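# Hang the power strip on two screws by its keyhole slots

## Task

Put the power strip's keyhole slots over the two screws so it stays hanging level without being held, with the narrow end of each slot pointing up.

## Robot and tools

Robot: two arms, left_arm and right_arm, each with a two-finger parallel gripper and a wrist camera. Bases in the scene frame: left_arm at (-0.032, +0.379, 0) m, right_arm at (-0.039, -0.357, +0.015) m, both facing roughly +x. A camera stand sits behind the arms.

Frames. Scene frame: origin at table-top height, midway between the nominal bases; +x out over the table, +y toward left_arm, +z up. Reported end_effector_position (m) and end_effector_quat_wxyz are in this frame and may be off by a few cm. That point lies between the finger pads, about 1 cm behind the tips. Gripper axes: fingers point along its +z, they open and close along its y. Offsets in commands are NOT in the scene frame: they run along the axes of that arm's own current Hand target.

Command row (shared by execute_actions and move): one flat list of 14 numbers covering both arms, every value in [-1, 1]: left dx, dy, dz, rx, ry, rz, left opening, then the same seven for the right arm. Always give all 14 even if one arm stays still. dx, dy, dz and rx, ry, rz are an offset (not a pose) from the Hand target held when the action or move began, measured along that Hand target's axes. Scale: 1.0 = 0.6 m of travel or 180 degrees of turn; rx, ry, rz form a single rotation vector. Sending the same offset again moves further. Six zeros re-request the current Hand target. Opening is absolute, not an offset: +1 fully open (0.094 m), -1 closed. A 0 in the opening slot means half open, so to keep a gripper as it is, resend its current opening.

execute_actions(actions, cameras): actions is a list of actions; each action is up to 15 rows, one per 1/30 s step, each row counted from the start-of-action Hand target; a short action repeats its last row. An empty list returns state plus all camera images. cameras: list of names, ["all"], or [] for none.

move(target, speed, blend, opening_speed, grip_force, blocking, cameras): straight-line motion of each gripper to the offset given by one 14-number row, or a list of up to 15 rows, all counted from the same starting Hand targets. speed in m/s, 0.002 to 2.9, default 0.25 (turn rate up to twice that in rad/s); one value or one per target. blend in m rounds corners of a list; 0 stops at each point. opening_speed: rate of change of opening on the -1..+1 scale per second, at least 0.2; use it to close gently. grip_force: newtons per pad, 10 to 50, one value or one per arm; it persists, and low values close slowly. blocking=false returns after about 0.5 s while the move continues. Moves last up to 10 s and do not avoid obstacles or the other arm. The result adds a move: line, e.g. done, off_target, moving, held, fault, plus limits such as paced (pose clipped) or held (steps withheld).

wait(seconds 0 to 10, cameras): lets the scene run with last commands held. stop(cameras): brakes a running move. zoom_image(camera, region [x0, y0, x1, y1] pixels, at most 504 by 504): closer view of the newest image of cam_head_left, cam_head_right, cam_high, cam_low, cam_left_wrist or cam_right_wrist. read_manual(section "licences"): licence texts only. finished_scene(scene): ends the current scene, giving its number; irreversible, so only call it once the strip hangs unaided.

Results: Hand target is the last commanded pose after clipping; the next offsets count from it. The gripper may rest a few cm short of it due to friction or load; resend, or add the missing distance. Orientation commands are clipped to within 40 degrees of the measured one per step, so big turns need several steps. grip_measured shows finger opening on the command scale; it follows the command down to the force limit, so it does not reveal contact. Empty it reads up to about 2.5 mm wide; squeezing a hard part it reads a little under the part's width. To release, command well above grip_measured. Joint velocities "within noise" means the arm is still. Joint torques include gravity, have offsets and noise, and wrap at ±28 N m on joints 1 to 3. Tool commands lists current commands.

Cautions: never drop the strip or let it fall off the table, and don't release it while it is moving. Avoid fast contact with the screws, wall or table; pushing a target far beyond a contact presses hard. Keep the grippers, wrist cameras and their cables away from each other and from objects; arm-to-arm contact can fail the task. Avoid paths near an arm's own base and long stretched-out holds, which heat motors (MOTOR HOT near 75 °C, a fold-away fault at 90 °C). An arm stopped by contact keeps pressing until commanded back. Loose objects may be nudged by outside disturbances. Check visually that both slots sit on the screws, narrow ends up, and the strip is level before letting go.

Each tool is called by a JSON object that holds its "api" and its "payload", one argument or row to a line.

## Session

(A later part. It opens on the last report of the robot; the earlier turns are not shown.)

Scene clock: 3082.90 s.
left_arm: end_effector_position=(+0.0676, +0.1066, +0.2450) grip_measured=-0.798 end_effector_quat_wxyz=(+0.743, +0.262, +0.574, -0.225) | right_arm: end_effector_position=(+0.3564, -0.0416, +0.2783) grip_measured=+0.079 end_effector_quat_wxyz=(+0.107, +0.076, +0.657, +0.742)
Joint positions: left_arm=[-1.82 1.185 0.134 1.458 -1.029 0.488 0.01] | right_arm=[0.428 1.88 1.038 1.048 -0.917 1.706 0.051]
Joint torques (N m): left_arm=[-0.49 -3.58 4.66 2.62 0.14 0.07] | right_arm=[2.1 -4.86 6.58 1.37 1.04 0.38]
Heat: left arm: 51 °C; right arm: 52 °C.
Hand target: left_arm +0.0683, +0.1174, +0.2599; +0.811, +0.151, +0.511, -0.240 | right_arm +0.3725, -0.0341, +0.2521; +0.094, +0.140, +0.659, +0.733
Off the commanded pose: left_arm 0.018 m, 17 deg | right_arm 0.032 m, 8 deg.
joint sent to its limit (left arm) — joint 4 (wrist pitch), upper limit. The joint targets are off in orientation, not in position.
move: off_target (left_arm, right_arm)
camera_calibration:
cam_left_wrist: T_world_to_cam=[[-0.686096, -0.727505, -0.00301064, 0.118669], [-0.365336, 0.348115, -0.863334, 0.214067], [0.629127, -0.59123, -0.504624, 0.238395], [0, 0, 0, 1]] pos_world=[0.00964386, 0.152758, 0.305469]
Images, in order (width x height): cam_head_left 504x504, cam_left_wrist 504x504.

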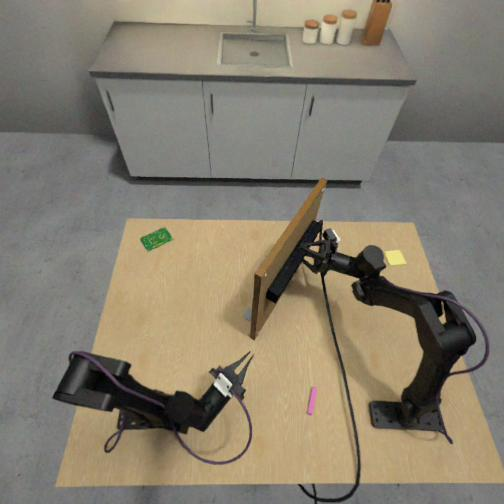

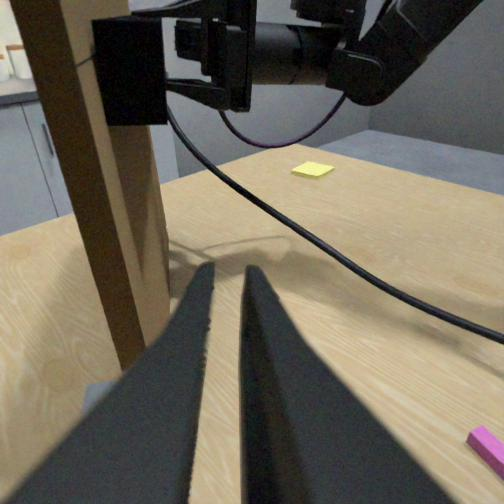

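{"api": "move", "payload": {
  "target": [0,0,0,0,0,0,-0.8,0,0.0,-0.028,0,0,0.01,-0.2],
  "speed": 0.04
}}

{"api": "move", "payload": {
  "target": [0,0,0,0,0,0,-0.8,0,-0.006,-0.008,0,0,0.008,-0.2],
  "speed": 0.04,
  "cameras": ["cam_left_wrist","cam_head_left"]
}}

{"api": "zoom_image", "payload": {
  "camera": "cam_head_left",
  "region": [250, 190, 390, 330]
}}

{"api": "zoom_image", "payload": {
  "camera": "cam_left_wrist",
  "region": [50, 0, 250, 180]
}}

Scene clock: 3101.07 s.
left_arm: end_effector_position=(+0.0676, +0.1066, +0.2450) grip_measured=-0.798 end_effector_quat_wxyz=(+0.743, +0.262, +0.574, -0.225) | right_arm: end_effector_position=(+0.3573, -0.0439, +0.2774) grip_measured=+0.079 end_effector_quat_wxyz=(+0.112, +0.086, +0.652, +0.745)
Joint positions: left_arm=[-1.82 1.185 0.134 1.458 -1.029 0.488 0.01] | right_arm=[0.428 1.88 1.019 1.079 -0.893 1.724 0.051]
Joint torques (N m): left_arm=[-0.65 -3.6 4.68 2.62 0.14 0.02] | right_arm=[-0.96 -6.9 4.1 1.35 0.5 0.59]
Heat: left arm: 51 °C; right arm: 48 °C.
Hand target: left_arm +0.0683, +0.1174, +0.2599; +0.811, +0.151, +0.511, -0.240 | right_arm +0.3669, -0.0499, +0.2504; +0.083, +0.150, +0.656, +0.735
Off the commanded pose: left_arm 0.018 m, 17 deg | right_arm 0.029 m, 8 deg.
joint sent to its limit (left arm) — joint 4 (wrist pitch), upper limit. The joint targets are off in orientation, not in position.
move: off_target (left_arm, right_arm)

Scene clock: 3101.80 s.
left_arm: end_effector_position=(+0.0676, +0.1066, +0.2450) grip_measured=-0.798 end_effector_quat_wxyz=(+0.743, +0.262, +0.574, -0.225) | right_arm: end_effector_position=(+0.3574, -0.0447, +0.2772) grip_measured=+0.082 end_effector_quat_wxyz=(+0.114, +0.091, +0.648, +0.747)
Joint positions: left_arm=[-1.82 1.185 0.134 1.458 -1.029 0.488 0.01] | right_arm=[0.43 1.88 1.009 1.098 -0.88 1.734 0.051]
Joint torques (N m): left_arm=[-0.34 -3.56 4.63 2.68 0.17 0.08] | right_arm=[-1.8 -6.9 3.23 1.35 0.3 0.74]
Heat: left arm: 51 °C; right arm: 48 °C.
Hand target: left_arm +0.0683, +0.1174, +0.2599; +0.811, +0.151, +0.511, -0.240 | right_arm +0.3650, -0.0539, +0.2463; +0.073, +0.158, +0.655, +0.736
Off the commanded pose: left_arm 0.018 m, 17 deg | right_arm 0.033 m, 9 deg.
joint sent to its limit (left arm) — joint 4 (wrist pitch), upper limit. The joint targets are off in orientation, not in position.
move: off_target (left_arm, right_arm)
camera_calibration:
cam_left_wrist: T_world_to_cam=[[-0.686096, -0.727505, -0.00301064, 0.118669], [-0.365336, 0.348115, -0.863334, 0.214067], [0.629127, -0.59123, -0.504624, 0.238395], [0, 0, 0, 1]] pos_world=[0.00964386, 0.152758, 0.305469]
Images, in order (width x height): cam_head_left 504x504, cam_left_wrist 504x504.

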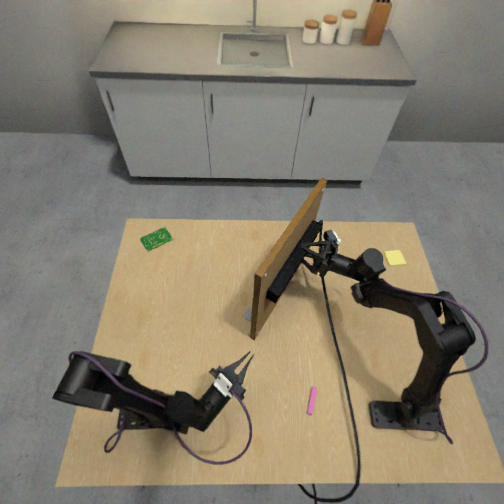

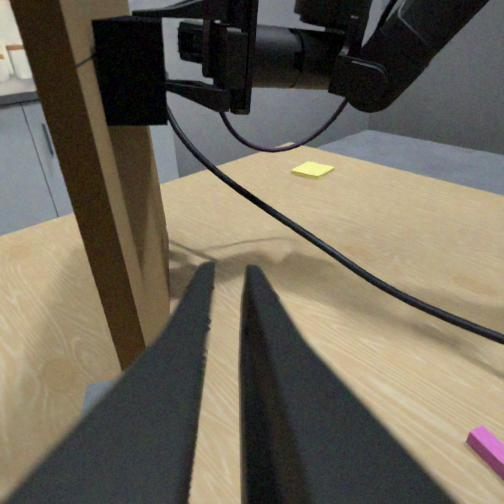

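Scaled by 3.600 from the camera's 504x504 image, which has a finer 720x720 frame.

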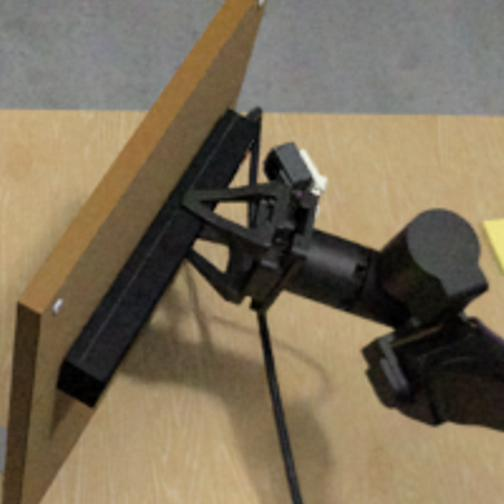

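Scaled by 2.520 from the camera's 504x504 image, which has a finer 720x720 frame.

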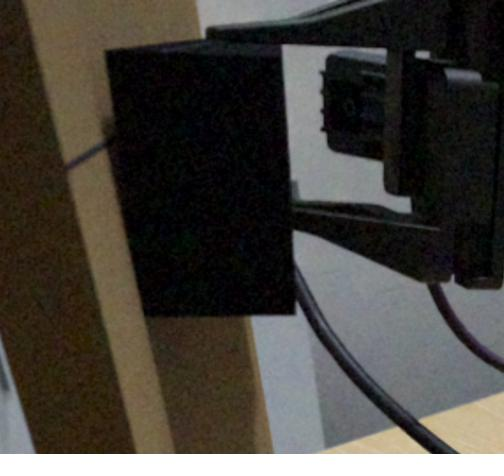

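{"api": "move", "payload": {
  "target": [0,0,0,0,0,0,-0.8,0.006,-0.03,0.012,0,0,0,-0.2],
  "speed": 0.04
}}

{"api": "move", "payload": {
  "target": [0,0,0,0,0,0,-0.8,-0.012,-0.012,0,0,0,0,-0.2],
  "speed": 0.04
}}

{"api": "move", "payload": {
  "target": [0,0,0,0,0,0,-0.8,0.012,-0.012,0,0,0,0.008,-0.2],
  "speed": 0.04,
  "cameras": ["cam_left_wrist","cam_head_left"]
}}

{"api": "zoom_image", "payload": {
  "camera": "cam_head_left",
  "region": [250, 190, 390, 330]
}}

{"api": "zoom_image", "payload": {
  "camera": "cam_left_wrist",
  "region": [50, 0, 250, 180]
}}

Scene clock: 3120.70 s.
left_arm: end_effector_position=(+0.0676, +0.1066, +0.2450) grip_measured=-0.798 end_effector_quat_wxyz=(+0.743, +0.262, +0.574, -0.225) | right_arm: end_effector_position=(+0.3568, -0.0447, +0.2766) grip_measured=+0.093 end_effector_quat_wxyz=(+0.123, +0.097, +0.636, +0.755)
Joint positions: left_arm=[-1.82 1.185 0.134 1.458 -1.029 0.488 0.01] | right_arm=[0.438 1.893 0.986 1.17 -0.846 1.758 0.051]
Joint torques (N m): left_arm=[-0.55 -3.58 4.67 2.59 0.14 0.1] | right_arm=[0.1 -4.56 3.14 1.18 0.24 0.47]
Heat: left arm: 51 °C; right arm: 47 °C.
Hand target: left_arm +0.0683, +0.1174, +0.2599; +0.811, +0.151, +0.511, -0.240 | right_arm +0.3622, -0.0436, +0.2297; +0.073, +0.158, +0.655, +0.736
Off the commanded pose: left_arm 0.018 m, 17 deg | right_arm 0.047 m, 10 deg.
joint sent to its limit (left arm) — joint 4 (wrist pitch), upper limit. The joint targets are off in orientation, not in position.
move: off_target (left_arm, right_arm)

Scene clock: 3121.63 s.
left_arm: end_effector_position=(+0.0676, +0.1066, +0.2450) grip_measured=-0.798 end_effector_quat_wxyz=(+0.743, +0.262, +0.574, -0.225) | right_arm: end_effector_position=(+0.3566, -0.0444, +0.2758) grip_measured=+0.102 end_effector_quat_wxyz=(+0.125, +0.091, +0.628, +0.763)
Joint positions: left_arm=[-1.82 1.185 0.134 1.458 -1.029 0.488 0.01] | right_arm=[0.439 1.918 0.983 1.233 -0.845 1.779 0.052]
Joint torques (N m): left_arm=[-0.58 -3.56 4.71 2.59 0.11 0.06] | right_arm=[-0.96 -3.69 3.79 0.97 0.16 0.35]
Heat: left arm: 51 °C; right arm: 46 °C.
Hand target: left_arm +0.0683, +0.1174, +0.2599; +0.811, +0.151, +0.511, -0.240 | right_arm +0.3683, -0.0450, +0.2217; +0.073, +0.158, +0.654, +0.736
Off the commanded pose: left_arm 0.018 m, 17 deg | right_arm 0.055 m, 11 deg.
joint sent to its limit (left arm) — joint 4 (wrist pitch), upper limit. The joint targets are off in orientation, not in position.
move: off_target (left_arm, right_arm)

Scene clock: 3122.50 s.
left_arm: end_effector_position=(+0.0676, +0.1066, +0.2450) grip_measured=-0.798 end_effector_quat_wxyz=(+0.743, +0.262, +0.574, -0.225) | right_arm: end_effector_position=(+0.3565, -0.0449, +0.2758) grip_measured=+0.106 end_effector_quat_wxyz=(+0.129, +0.098, +0.623, +0.765)
Joint positions: left_arm=[-1.82 1.185 0.134 1.458 -1.029 0.488 0.01] | right_arm=[0.444 1.918 0.971 1.253 -0.822 1.788 0.052]
Joint torques (N m): left_arm=[-0.57 -3.55 4.93 2.65 0.09 0.07] | right_arm=[0.2 -3.77 2.11 0.99 0.09 0.44]
Heat: left arm: 51 °C; right arm: 46 °C.
Hand target: left_arm +0.0683, +0.1174, +0.2599; +0.811, +0.151, +0.511, -0.240 | right_arm +0.3608, -0.0417, +0.2156; +0.064, +0.166, +0.652, +0.737
Off the commanded pose: left_arm 0.018 m, 17 deg | right_arm 0.060 m, 12 deg.
joint sent to its limit (left arm) — joint 4 (wrist pitch), upper limit. The joint targets are off in orientation, not in position.
move: off_target (left_arm, right_arm)
camera_calibration:
cam_left_wrist: T_world_to_cam=[[-0.686096, -0.727505, -0.00301064, 0.118669], [-0.365336, 0.348115, -0.863334, 0.214067], [0.629127, -0.59123, -0.504624, 0.238395], [0, 0, 0, 1]] pos_world=[0.00964386, 0.152758, 0.305469]
Images, in order (width x height): cam_head_left 504x504, cam_left_wrist 504x504.

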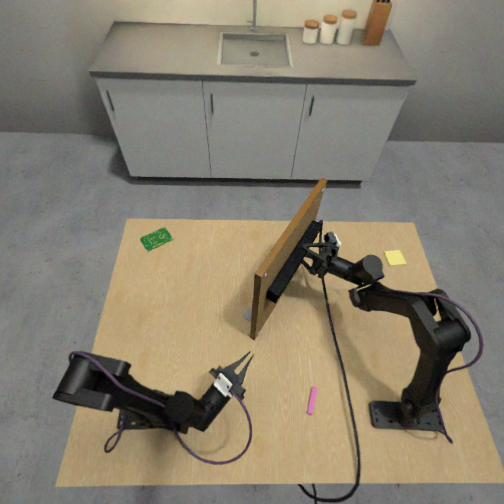

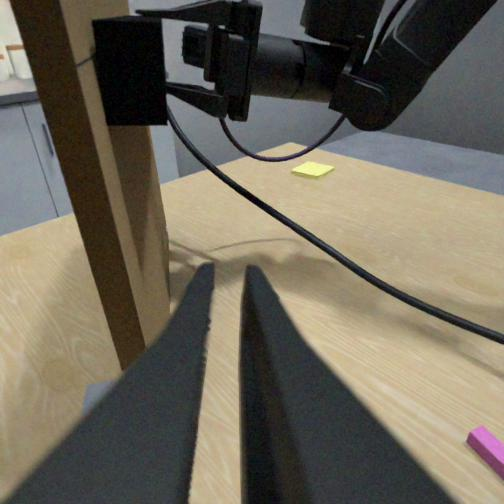

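Scaled by 3.600 from the camera's 504x504 image, which has a finer 720x720 frame.

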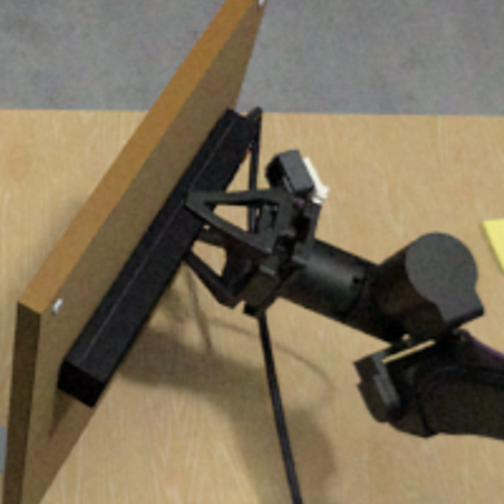

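Scaled by 2.520 from the camera's 504x504 image, which has a finer 720x720 frame.

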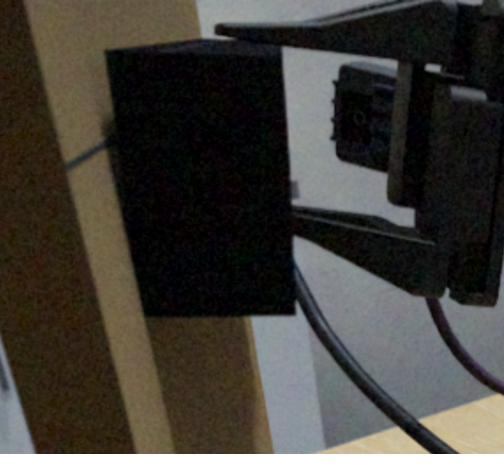

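{"api": "wait", "payload": {
  "seconds": 0.1,
  "cameras": ["cam_head_right","cam_high","cam_head_left","cam_low"]
}}

{"api": "zoom_image", "payload": {
  "camera": "cam_head_right",
  "region": [250, 200, 350, 300]
}}

{"api": "zoom_image", "payload": {
  "camera": "cam_head_left",
  "region": [250, 210, 350, 310]
}}

Scene clock: 3139.60 s.
left_arm: end_effector_position=(+0.0676, +0.1066, +0.2450) grip_measured=-0.798 end_effector_quat_wxyz=(+0.743, +0.262, +0.574, -0.225) | right_arm: end_effector_position=(+0.3565, -0.0449, +0.2758) grip_measured=+0.106 end_effector_quat_wxyz=(+0.129, +0.098, +0.623, +0.765)
Joint positions: left_arm=[-1.82 1.185 0.134 1.458 -1.029 0.488 0.01] | right_arm=[0.444 1.918 0.971 1.253 -0.822 1.788 0.052]
Joint torques (N m): left_arm=[-0.54 -3.38 4.67 2.61 0.15 0.01] | right_arm=[0.18 -3.78 2.11 1 0.09 0.44]
Heat: left arm: 51 °C; right arm: 44 °C.
Hand target: left_arm +0.0683, +0.1174, +0.2599; +0.811, +0.151, +0.511, -0.240 | right_arm +0.3608, -0.0417, +0.2156; +0.064, +0.166, +0.652, +0.737
Tool commands: left_gripper/opening=-0.8 right_gripper/opening=-0.2
Off the commanded pose: left_arm 0.018 m, 17 deg | right_arm 0.060 m, 12 deg.
wait: 0.10 s; at rest from the start
Images, in order (width x height): cam_head_left 504x504, cam_head_right 504x504, cam_high 504x504, cam_low 504x504.

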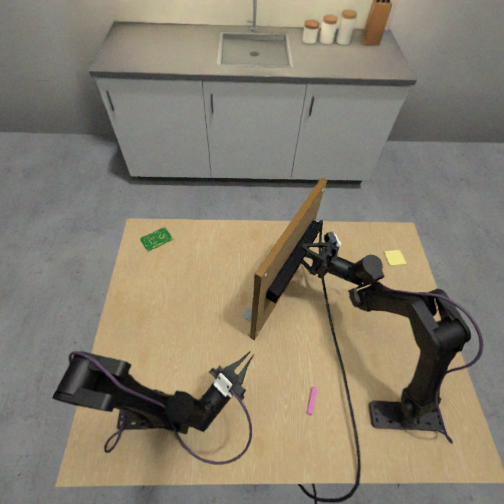

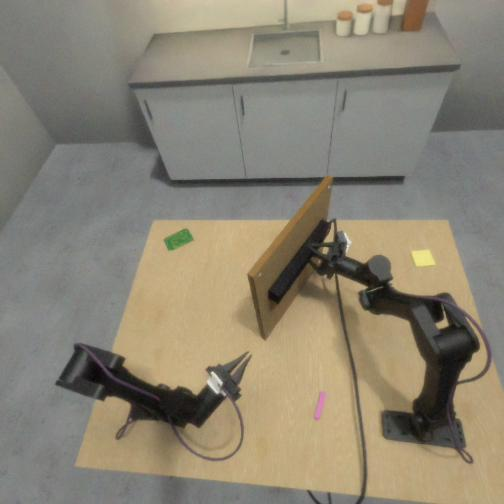

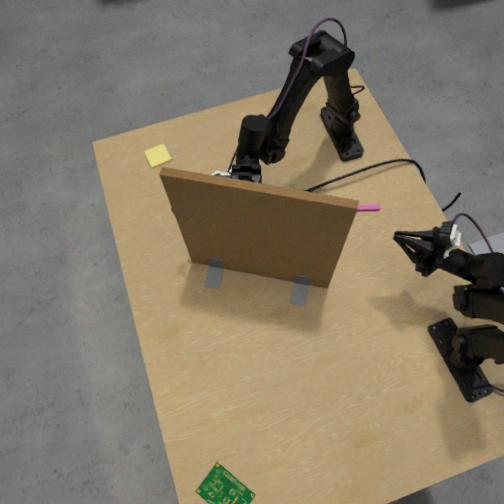

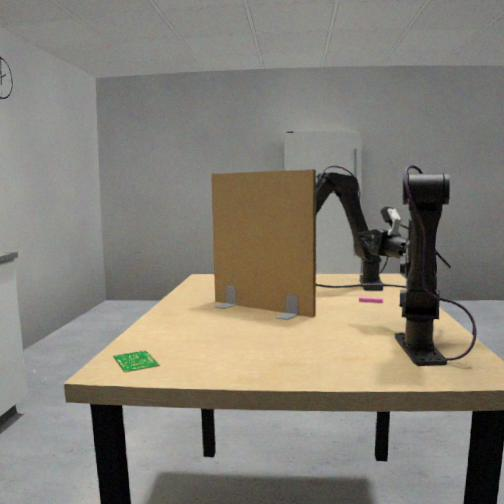

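Scaled by 5.040 from the camera's 504x504 image, which has a finer 720x720 frame.

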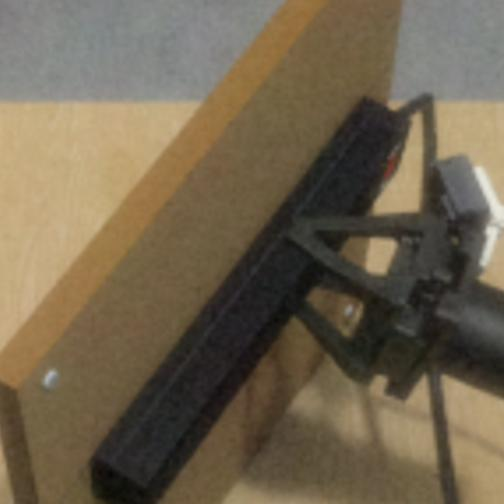

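Scaled by 5.040 from the camera's 504x504 image, which has a finer 720x720 frame.

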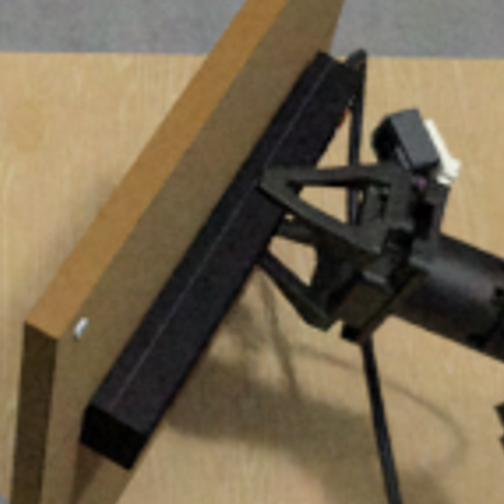

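{"api": "move", "payload": {
  "target": [0,0,0,0,0,0,-0.8,0,0.06,0,0,0,0,0.5],
  "speed": 0.1,
  "opening_speed": 0.4,
  "cameras": ["cam_left_wrist","cam_head_right"]
}}

{"api": "zoom_image", "payload": {
  "camera": "cam_left_wrist",
  "region": [50, 0, 250, 180]
}}

{"api": "zoom_image", "payload": {
  "camera": "cam_head_right",
  "region": [250, 200, 350, 300]
}}

Scene clock: 3165.63 s.
left_arm: end_effector_position=(+0.0676, +0.1066, +0.2450) grip_measured=-0.798 end_effector_quat_wxyz=(+0.743, +0.262, +0.574, -0.225) | right_arm: end_effector_position=(+0.3596, -0.0443, +0.2617) grip_measured=+0.497 end_effector_quat_wxyz=(+0.079, +0.142, +0.642, +0.750)
Joint positions: left_arm=[-1.82 1.185 0.134 1.458 -1.029 0.488 0.01] | right_arm=[0.438 1.904 0.978 1.132 -0.843 1.839 0.07]
Joint torques (N m): left_arm=[-0.8 -3.4 4.71 2.67 0.09 0.02] | right_arm=[-0.96 -8.72 7.75 0.95 0.05 0.05]
Heat: left arm: 52 °C; right arm: 42 °C.
Hand target: left_arm +0.0683, +0.1174, +0.2599; +0.811, +0.151, +0.511, -0.240 | right_arm +0.3652, -0.0468, +0.2510; +0.064, +0.166, +0.652, +0.737
Off the commanded pose: left_arm 0.018 m, 17 deg | right_arm 0.012 m, 4 deg.
joint sent to its limit (left arm) — joint 4 (wrist pitch), upper limit. The joint targets are off in orientation, not in position.
move: off_target (left_arm, right_arm)
camera_calibration:
cam_left_wrist: T_world_to_cam=[[-0.686096, -0.727505, -0.00301064, 0.118669], [-0.365336, 0.348115, -0.863334, 0.214067], [0.629127, -0.59123, -0.504624, 0.238395], [0, 0, 0, 1]] pos_world=[0.00964386, 0.152758, 0.305469]
Images, in order (width x height): cam_head_right 504x504, cam_left_wrist 504x504.

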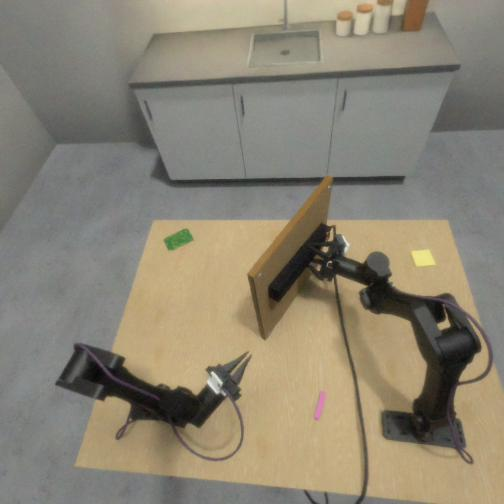

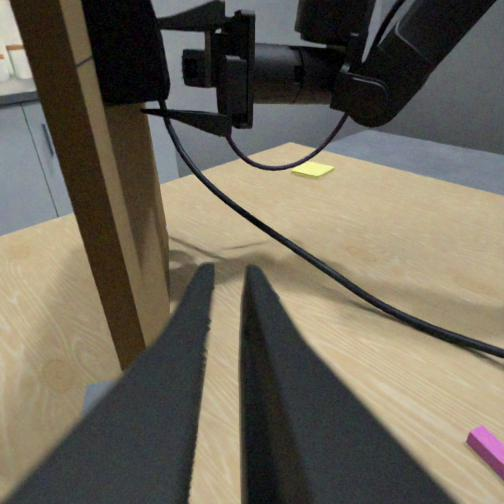

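Scaled by 2.520 from the camera's 504x504 image, which has a finer 720x720 frame.

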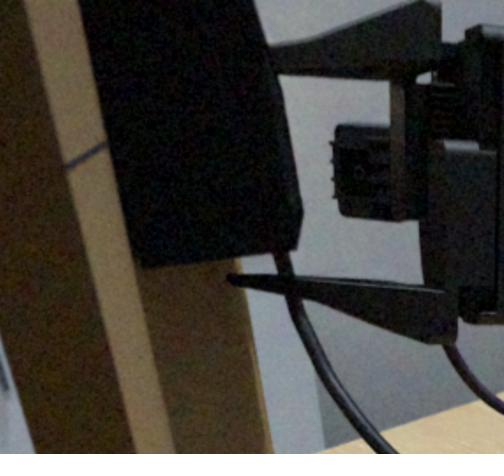

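Scaled by 5.040 from the camera's 504x504 image, which has a finer 720x720 frame.

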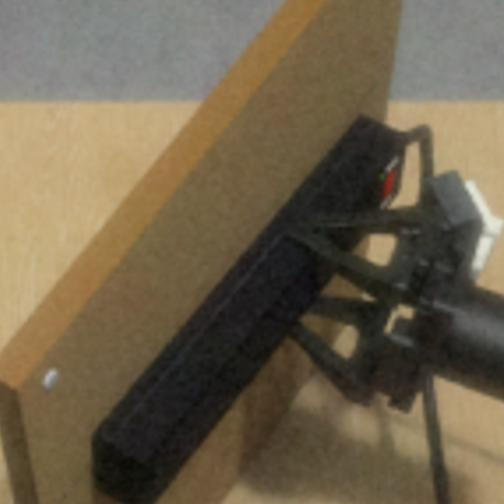

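{"api": "move", "payload": {
  "target": [0,0,0,0,0,0,-0.8,0,0.01,0.015,0,0,0,-0.2],
  "speed": 0.06,
  "opening_speed": 0.4
}}

{"api": "move", "payload": {
  "target": [0,0,0,0,0,0,-0.8,0,0.008,0,0,0,-0.03,-0.2],
  "speed": 0.06,
  "cameras": ["cam_left_wrist","cam_head_right"]
}}

{"api": "zoom_image", "payload": {
  "camera": "cam_left_wrist",
  "region": [50, 0, 250, 180]
}}

{"api": "zoom_image", "payload": {
  "camera": "cam_head_right",
  "region": [250, 200, 350, 300]
}}

Scene clock: 3213.73 s.
left_arm: end_effector_position=(+0.0676, +0.1066, +0.2450) grip_measured=-0.798 end_effector_quat_wxyz=(+0.743, +0.262, +0.574, -0.225) | right_arm: end_effector_position=(+0.3628, -0.0426, +0.2680) grip_measured=+0.107 end_effector_quat_wxyz=(+0.083, +0.136, +0.642, +0.750)
Joint positions: left_arm=[-1.82 1.185 0.134 1.458 -1.029 0.488 0.01] | right_arm=[0.438 1.904 1.005 1.112 -0.846 1.829 0.052]
Joint torques (N m): left_arm=[-0.65 -3.23 4.75 2.63 0.14 0.05] | right_arm=[0.53 -8.54 8.8 0.81 0.24 0.11]
Heat: left arm: 52 °C; right arm: 39 °C.
Hand target: left_arm +0.0683, +0.1174, +0.2599; +0.811, +0.151, +0.511, -0.240 | right_arm +0.3689, -0.0392, +0.2577; +0.064, +0.166, +0.652, +0.737
Off the commanded pose: left_arm 0.018 m, 17 deg | right_arm 0.012 m, 5 deg.
joint sent to its limit (left arm) — joint 4 (wrist pitch), upper limit. The joint targets are off in orientation, not in position.
move: off_target (left_arm, right_arm)

Scene clock: 3215.10 s.
left_arm: end_effector_position=(+0.0676, +0.1066, +0.2450) grip_measured=-0.798 end_effector_quat_wxyz=(+0.743, +0.262, +0.574, -0.225) | right_arm: end_effector_position=(+0.3631, -0.0424, +0.2661) grip_measured=+0.102 end_effector_quat_wxyz=(+0.097, +0.123, +0.647, +0.746)
Joint positions: left_arm=[-1.82 1.185 0.134 1.458 -1.029 0.488 0.01] | right_arm=[0.437 1.904 1.006 1.099 -0.849 1.78 0.052]
Joint torques (N m): left_arm=[-0.66 -3.41 4.81 2.62 0.08 0.05] | right_arm=[0.38 -9.33 9.66 0.74 0.23 -0.24]
Heat: left arm: 52 °C; right arm: 38 °C.
Hand target: left_arm +0.0683, +0.1174, +0.2599; +0.811, +0.151, +0.511, -0.240 | right_arm +0.3695, -0.0398, +0.2624; +0.099, +0.135, +0.660, +0.733
Off the commanded pose: left_arm 0.018 m, 17 deg | right_arm 0.008 m, 3 deg.
joint sent to its limit (left arm) — joint 4 (wrist pitch), upper limit. The joint targets are off in orientation, not in position.
move: off_target (left_arm, right_arm)
camera_calibration:
cam_left_wrist: T_world_to_cam=[[-0.686096, -0.727505, -0.00301064, 0.118669], [-0.365336, 0.348115, -0.863334, 0.214067], [0.629127, -0.59123, -0.504624, 0.238395], [0, 0, 0, 1]] pos_world=[0.00964386, 0.152758, 0.305469]
Images, in order (width x height): cam_head_right 504x504, cam_left_wrist 504x504.

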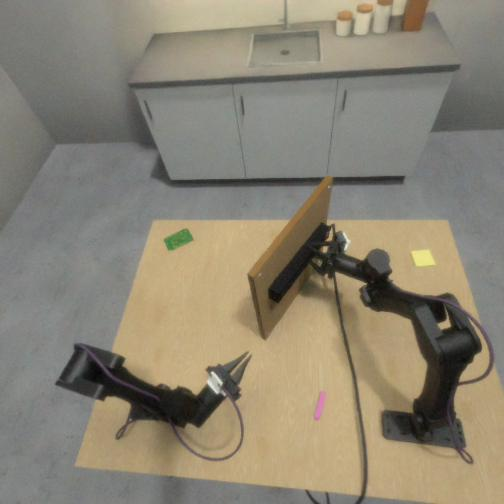

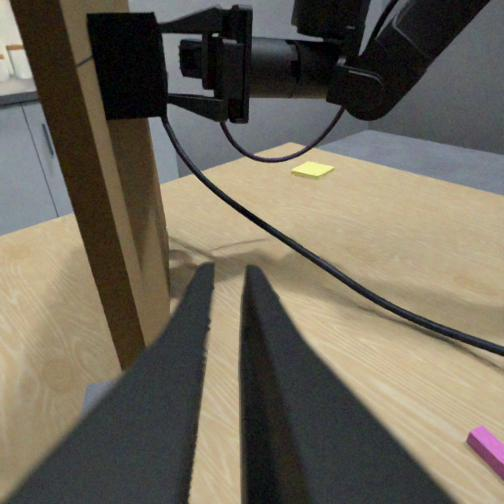

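Scaled by 2.520 from the camera's 504x504 image, which has a finer 720x720 frame.

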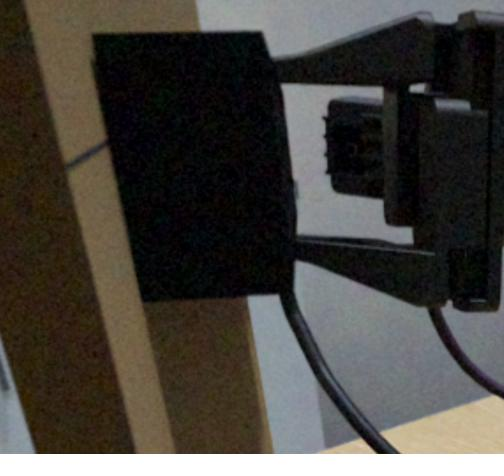

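Scaled by 5.040 from the camera's 504x504 image, which has a finer 720x720 frame.

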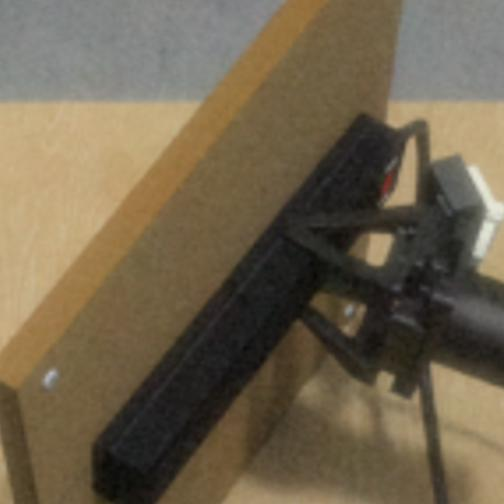

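{"api": "move", "payload": {
  "target": [0,0,0,0,0,0,-0.8,0,-0.004,0,0,0,-0.025,-0.2],
  "speed": 0.06
}}

{"api": "move", "payload": {
  "target": [0,0,0,0,0,0,-0.8,0,-0.004,0,0,0,-0.02,-0.2],
  "speed": 0.06,
  "cameras": ["cam_left_wrist","cam_head_right"]
}}

{"api": "zoom_image", "payload": {
  "camera": "cam_left_wrist",
  "region": [50, 0, 250, 180]
}}

{"api": "zoom_image", "payload": {
  "camera": "cam_head_right",
  "region": [250, 200, 350, 300]
}}

Scene clock: 3225.10 s.
left_arm: end_effector_position=(+0.0676, +0.1066, +0.2450) grip_measured=-0.798 end_effector_quat_wxyz=(+0.743, +0.262, +0.574, -0.225) | right_arm: end_effector_position=(+0.3631, -0.0425, +0.2641) grip_measured=+0.102 end_effector_quat_wxyz=(+0.118, +0.104, +0.653, +0.741)
Joint positions: left_arm=[-1.82 1.185 0.134 1.458 -1.029 0.488 0.01] | right_arm=[0.436 1.904 1.006 1.089 -0.853 1.716 0.052]
Joint torques (N m): left_arm=[-0.51 -3.56 4.83 2.58 0.14 0.06] | right_arm=[0.53 -8.87 9.4 0.92 0.27 -0.44]
Heat: left arm: 52 °C; right arm: 38 °C.
Hand target: left_arm +0.0683, +0.1174, +0.2599; +0.811, +0.151, +0.511, -0.240 | right_arm +0.3694, -0.0396, +0.2600; +0.127, +0.109, +0.664, +0.728
Off the commanded pose: left_arm 0.018 m, 17 deg | right_arm 0.008 m, 2 deg.
joint sent to its limit (left arm) — joint 4 (wrist pitch), upper limit. The joint targets are off in orientation, not in position.
move: off_target (left_arm)

Scene clock: 3225.87 s.
left_arm: end_effector_position=(+0.0676, +0.1066, +0.2450) grip_measured=-0.798 end_effector_quat_wxyz=(+0.743, +0.262, +0.574, -0.225) | right_arm: end_effector_position=(+0.3634, -0.0427, +0.2632) grip_measured=+0.102 end_effector_quat_wxyz=(+0.130, +0.094, +0.656, +0.737)
Joint positions: left_arm=[-1.82 1.185 0.134 1.458 -1.029 0.488 0.01] | right_arm=[0.435 1.904 1.006 1.084 -0.854 1.679 0.052]
Joint torques (N m): left_arm=[-0.5 -3.49 4.56 2.61 0.11 0.03] | right_arm=[0.65 -8.27 9.16 1.07 0.28 -0.64]
Heat: left arm: 52 °C; right arm: 38 °C.
Hand target: left_arm +0.0683, +0.1174, +0.2599; +0.811, +0.151, +0.511, -0.240 | right_arm +0.3695, -0.0394, +0.2576; +0.150, +0.089, +0.667, +0.724
Off the commanded pose: left_arm 0.018 m, 17 deg | right_arm 0.009 m, 3 deg.
joint sent to its limit (left arm) — joint 4 (wrist pitch), upper limit. The joint targets are off in orientation, not in position.
move: off_target (left_arm, right_arm)
camera_calibration:
cam_left_wrist: T_world_to_cam=[[-0.686096, -0.727505, -0.00301064, 0.118669], [-0.365336, 0.348115, -0.863334, 0.214067], [0.629127, -0.59123, -0.504624, 0.238395], [0, 0, 0, 1]] pos_world=[0.00964386, 0.152758, 0.305469]
Images, in order (width x height): cam_head_right 504x504, cam_left_wrist 504x504.

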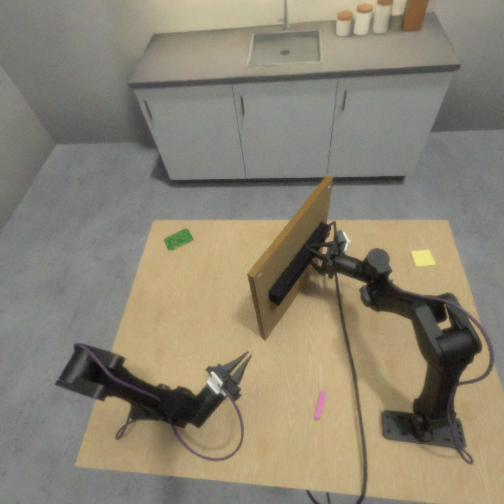

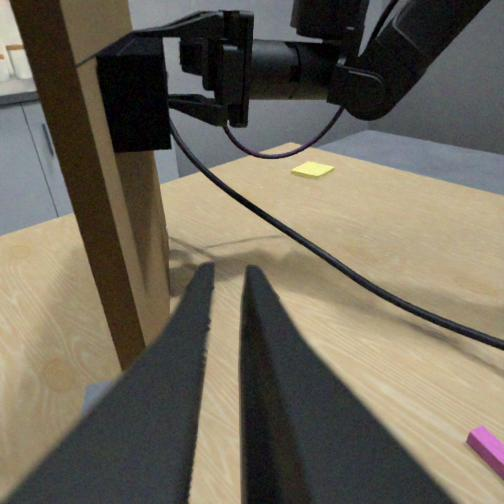

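Scaled by 2.520 from the camera's 504x504 image, which has a finer 720x720 frame.

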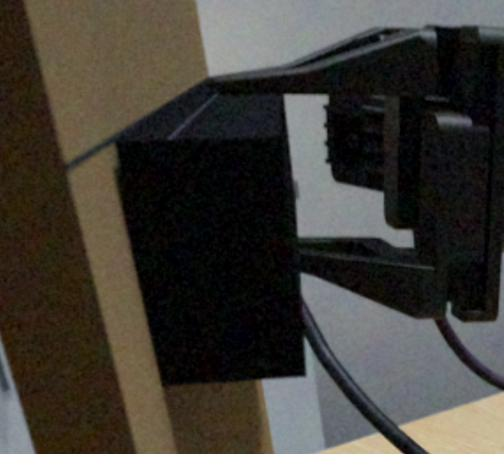

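Scaled by 5.040 from the camera's 504x504 image, which has a finer 720x720 frame.

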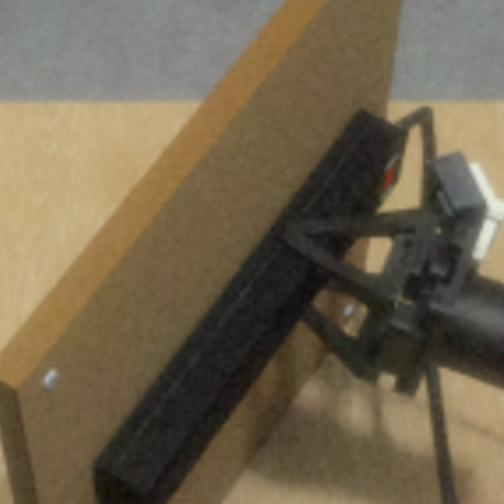

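{"api": "move", "payload": {
  "target": [0,0,0,0,0,0,-0.8,0,-0.012,0,0,0,0.012,-0.2],
  "speed": 0.06
}}

{"api": "move", "payload": {
  "target": [0,0,0,0,0,0,-0.8,0,-0.004,0,0,0,0,0.6],
  "speed": 0.06,
  "opening_speed": 0.3,
  "cameras": ["cam_left_wrist","cam_head_right"]
}}

{"api": "zoom_image", "payload": {
  "camera": "cam_left_wrist",
  "region": [50, 0, 250, 180]
}}

{"api": "zoom_image", "payload": {
  "camera": "cam_head_right",
  "region": [250, 200, 350, 300]
}}

Scene clock: 3238.17 s.
left_arm: end_effector_position=(+0.0676, +0.1066, +0.2450) grip_measured=-0.798 end_effector_quat_wxyz=(+0.743, +0.262, +0.574, -0.225) | right_arm: end_effector_position=(+0.3633, -0.0427, +0.2632) grip_measured=+0.102 end_effector_quat_wxyz=(+0.129, +0.095, +0.656, +0.738)
Joint positions: left_arm=[-1.82 1.185 0.134 1.458 -1.029 0.488 0.01] | right_arm=[0.435 1.904 1.006 1.084 -0.854 1.682 0.052]
Joint torques (N m): left_arm=[-0.55 -3.63 4.72 2.6 0.11 0.04] | right_arm=[0.69 -6.9 8.38 1.25 0.3 -0.37]
Heat: left arm: 52 °C; right arm: 38 °C.
Hand target: left_arm +0.0683, +0.1174, +0.2599; +0.811, +0.151, +0.511, -0.240 | right_arm +0.3702, -0.0389, +0.2505; +0.137, +0.101, +0.666, +0.727
Off the commanded pose: left_arm 0.018 m, 17 deg | right_arm 0.015 m, 2 deg.
joint sent to its limit (left arm) — joint 4 (wrist pitch), upper limit. The joint targets are off in orientation, not in position.
move: off_target (left_arm, right_arm)

Scene clock: 3241.03 s.
left_arm: end_effector_position=(+0.0676, +0.1066, +0.2450) grip_measured=-0.798 end_effector_quat_wxyz=(+0.743, +0.262, +0.574, -0.225) | right_arm: end_effector_position=(+0.3664, -0.0434, +0.2620) grip_measured=+0.596 end_effector_quat_wxyz=(+0.145, +0.090, +0.656, +0.735)
Joint positions: left_arm=[-1.82 1.185 0.134 1.458 -1.029 0.488 0.01] | right_arm=[0.435 1.909 1.006 1.088 -0.839 1.65 0.075]
Joint torques (N m): left_arm=[-0.73 -3.55 4.77 2.64 0.14 0.06] | right_arm=[0.75 -6.87 8.16 1.28 0.14 -0.09]
Heat: left arm: 52 °C; right arm: 38 °C.
Hand target: left_arm +0.0683, +0.1174, +0.2599; +0.811, +0.151, +0.511, -0.240 | right_arm +0.3703, -0.0387, +0.2480; +0.136, +0.101, +0.666, +0.727
Off the commanded pose: left_arm 0.018 m, 17 deg | right_arm 0.015 m, 2 deg.
joint sent to its limit (left arm) — joint 4 (wrist pitch), upper limit. The joint targets are off in orientation, not in position.
move: off_target (left_arm, right_arm)
camera_calibration:
cam_left_wrist: T_world_to_cam=[[-0.686096, -0.727505, -0.00301064, 0.118669], [-0.365336, 0.348115, -0.863334, 0.214067], [0.629127, -0.59123, -0.504624, 0.238395], [0, 0, 0, 1]] pos_world=[0.00964386, 0.152758, 0.305469]
Images, in order (width x height): cam_head_right 504x504, cam_left_wrist 504x504.

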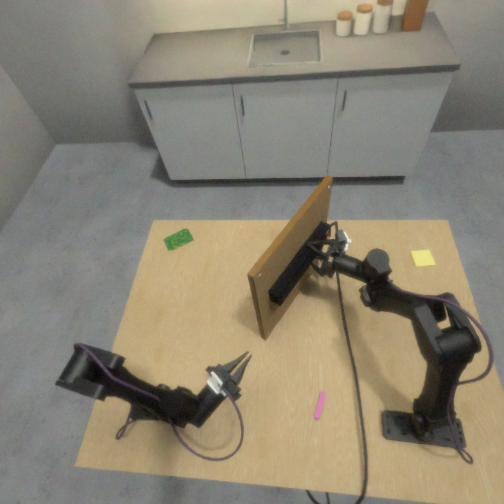

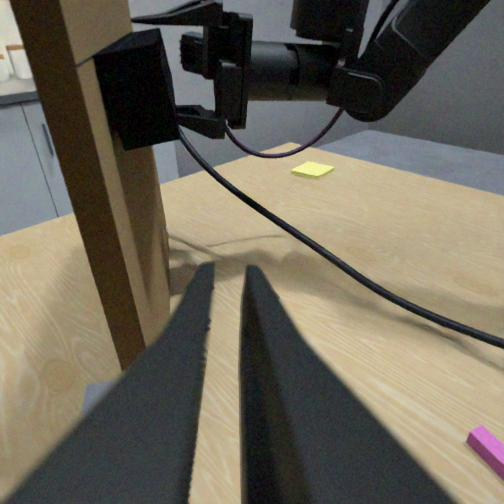

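Scaled by 2.520 from the camera's 504x504 image, which has a finer 720x720 frame.

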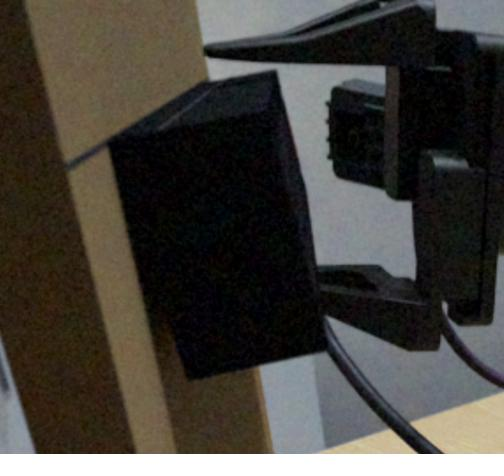

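Scaled by 5.040 from the camera's 504x504 image, which has a finer 720x720 frame.

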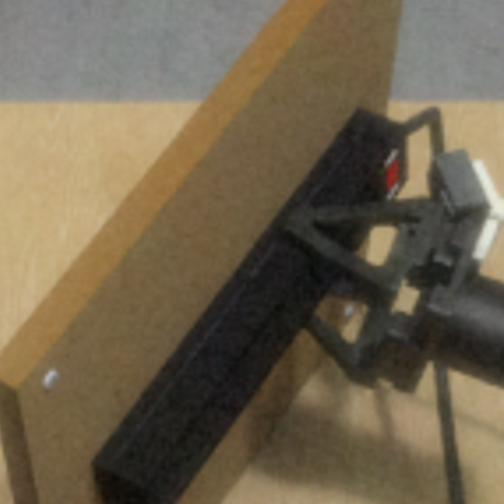

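{"api": "move", "payload": {
  "target": [0,0,0,0,0,0,-0.8,0,0.02,0,0,0,0,0.75],
  "speed": 0.06
}}

{"api": "move", "payload": {
  "target": [0,0,0,0,0,0,-0.8,0,0.0,-0.15,0,0,0,0.75],
  "speed": 0.08,
  "cameras": ["cam_left_wrist","cam_head_right"]
}}

{"api": "zoom_image", "payload": {
  "camera": "cam_left_wrist",
  "region": [50, 0, 250, 180]
}}

{"api": "zoom_image", "payload": {
  "camera": "cam_head_right",
  "region": [250, 200, 350, 300]
}}

Scene clock: 3255.23 s.
left_arm: end_effector_position=(+0.0676, +0.1066, +0.2450) grip_measured=-0.798 end_effector_quat_wxyz=(+0.743, +0.262, +0.574, -0.225) | right_arm: end_effector_position=(+0.3665, -0.0440, +0.2617) grip_measured=+0.746 end_effector_quat_wxyz=(+0.145, +0.090, +0.657, +0.735)
Joint positions: left_arm=[-1.82 1.185 0.134 1.458 -1.029 0.488 0.01] | right_arm=[0.433 1.909 1.006 1.087 -0.842 1.65 0.082]
Joint torques (N m): left_arm=[-0.73 -3.47 4.71 2.65 0.14 0.08] | right_arm=[0.8 -9.31 9.5 0.93 0.16 -0.06]
Heat: left arm: 52 °C; right arm: 37 °C.
Hand target: left_arm +0.0683, +0.1174, +0.2599; +0.811, +0.151, +0.511, -0.240 | right_arm +0.3697, -0.0397, +0.2599; +0.137, +0.101, +0.666, +0.727
Off the commanded pose: left_arm 0.018 m, 17 deg | right_arm 0.006 m, 2 deg.
joint sent to its limit (left arm) — joint 4 (wrist pitch), upper limit. The joint targets are off in orientation, not in position.
move: off_target (left_arm)

Scene clock: 3257.00 s.
left_arm: end_effector_position=(+0.0676, +0.1066, +0.2450) grip_measured=-0.798 end_effector_quat_wxyz=(+0.743, +0.262, +0.574, -0.225) | right_arm: end_effector_position=(+0.3473, -0.1214, +0.2347) grip_measured=+0.747 end_effector_quat_wxyz=(+0.120, +0.123, +0.673, +0.720)
Joint positions: left_arm=[-1.82 1.185 0.134 1.458 -1.029 0.488 0.01] | right_arm=[0.242 1.803 0.793 1.133 -1.023 1.692 0.082]
Joint torques (N m): left_arm=[-0.57 -3.58 4.79 2.66 0.15 0.06] | right_arm=[-0.49 -10.91 6.04 1.78 -0.12 0.04]
Heat: left arm: 52 °C; right arm: 38 °C.
Hand target: left_arm +0.0683, +0.1174, +0.2599; +0.811, +0.151, +0.511, -0.240 | right_arm +0.3400, -0.1242, +0.2517; +0.137, +0.101, +0.666, +0.727
Off the commanded pose: left_arm 0.018 m, 17 deg | right_arm 0.019 m, 3 deg.
joint sent to its limit (left arm) — joint 4 (wrist pitch), upper limit. The joint targets are off in orientation, not in position.
move: off_target (left_arm, right_arm)
camera_calibration:
cam_left_wrist: T_world_to_cam=[[-0.686096, -0.727505, -0.00301064, 0.118669], [-0.365336, 0.348115, -0.863334, 0.214067], [0.629127, -0.59123, -0.504624, 0.238395], [0, 0, 0, 1]] pos_world=[0.00964386, 0.152758, 0.305469]
Images, in order (width x height): cam_head_right 504x504, cam_left_wrist 504x504.

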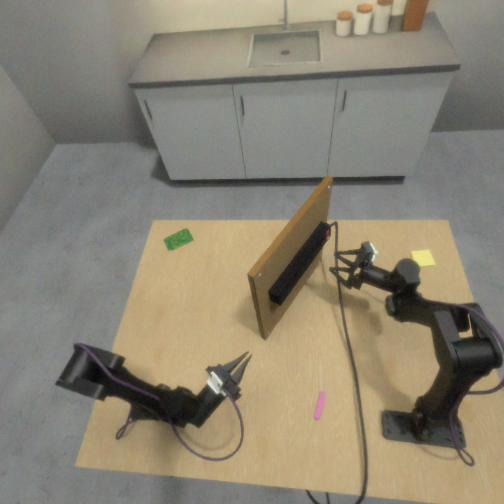

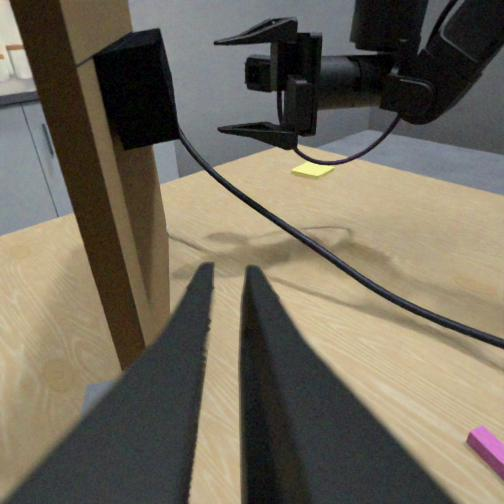

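Scaled by 2.520 from the camera's 504x504 image, which has a finer 720x720 frame.

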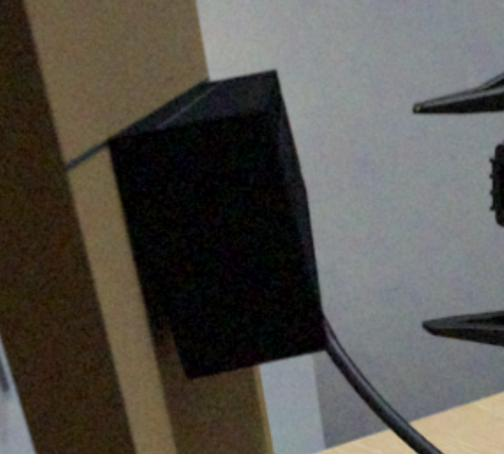

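Scaled by 5.040 from the camera's 504x504 image, which has a finer 720x720 frame.

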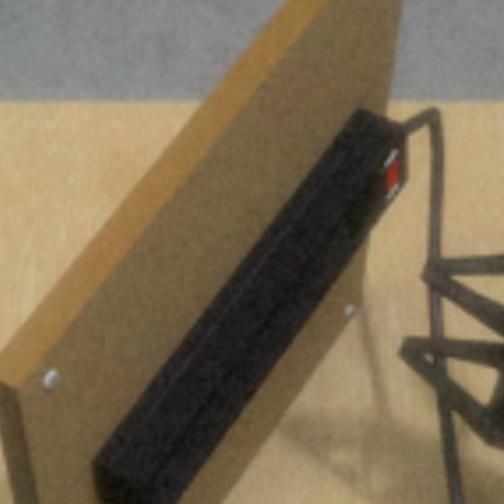

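{"api": "finished_scene", "payload": {
  "scene": 1
}}

The scene is finished: the task was done.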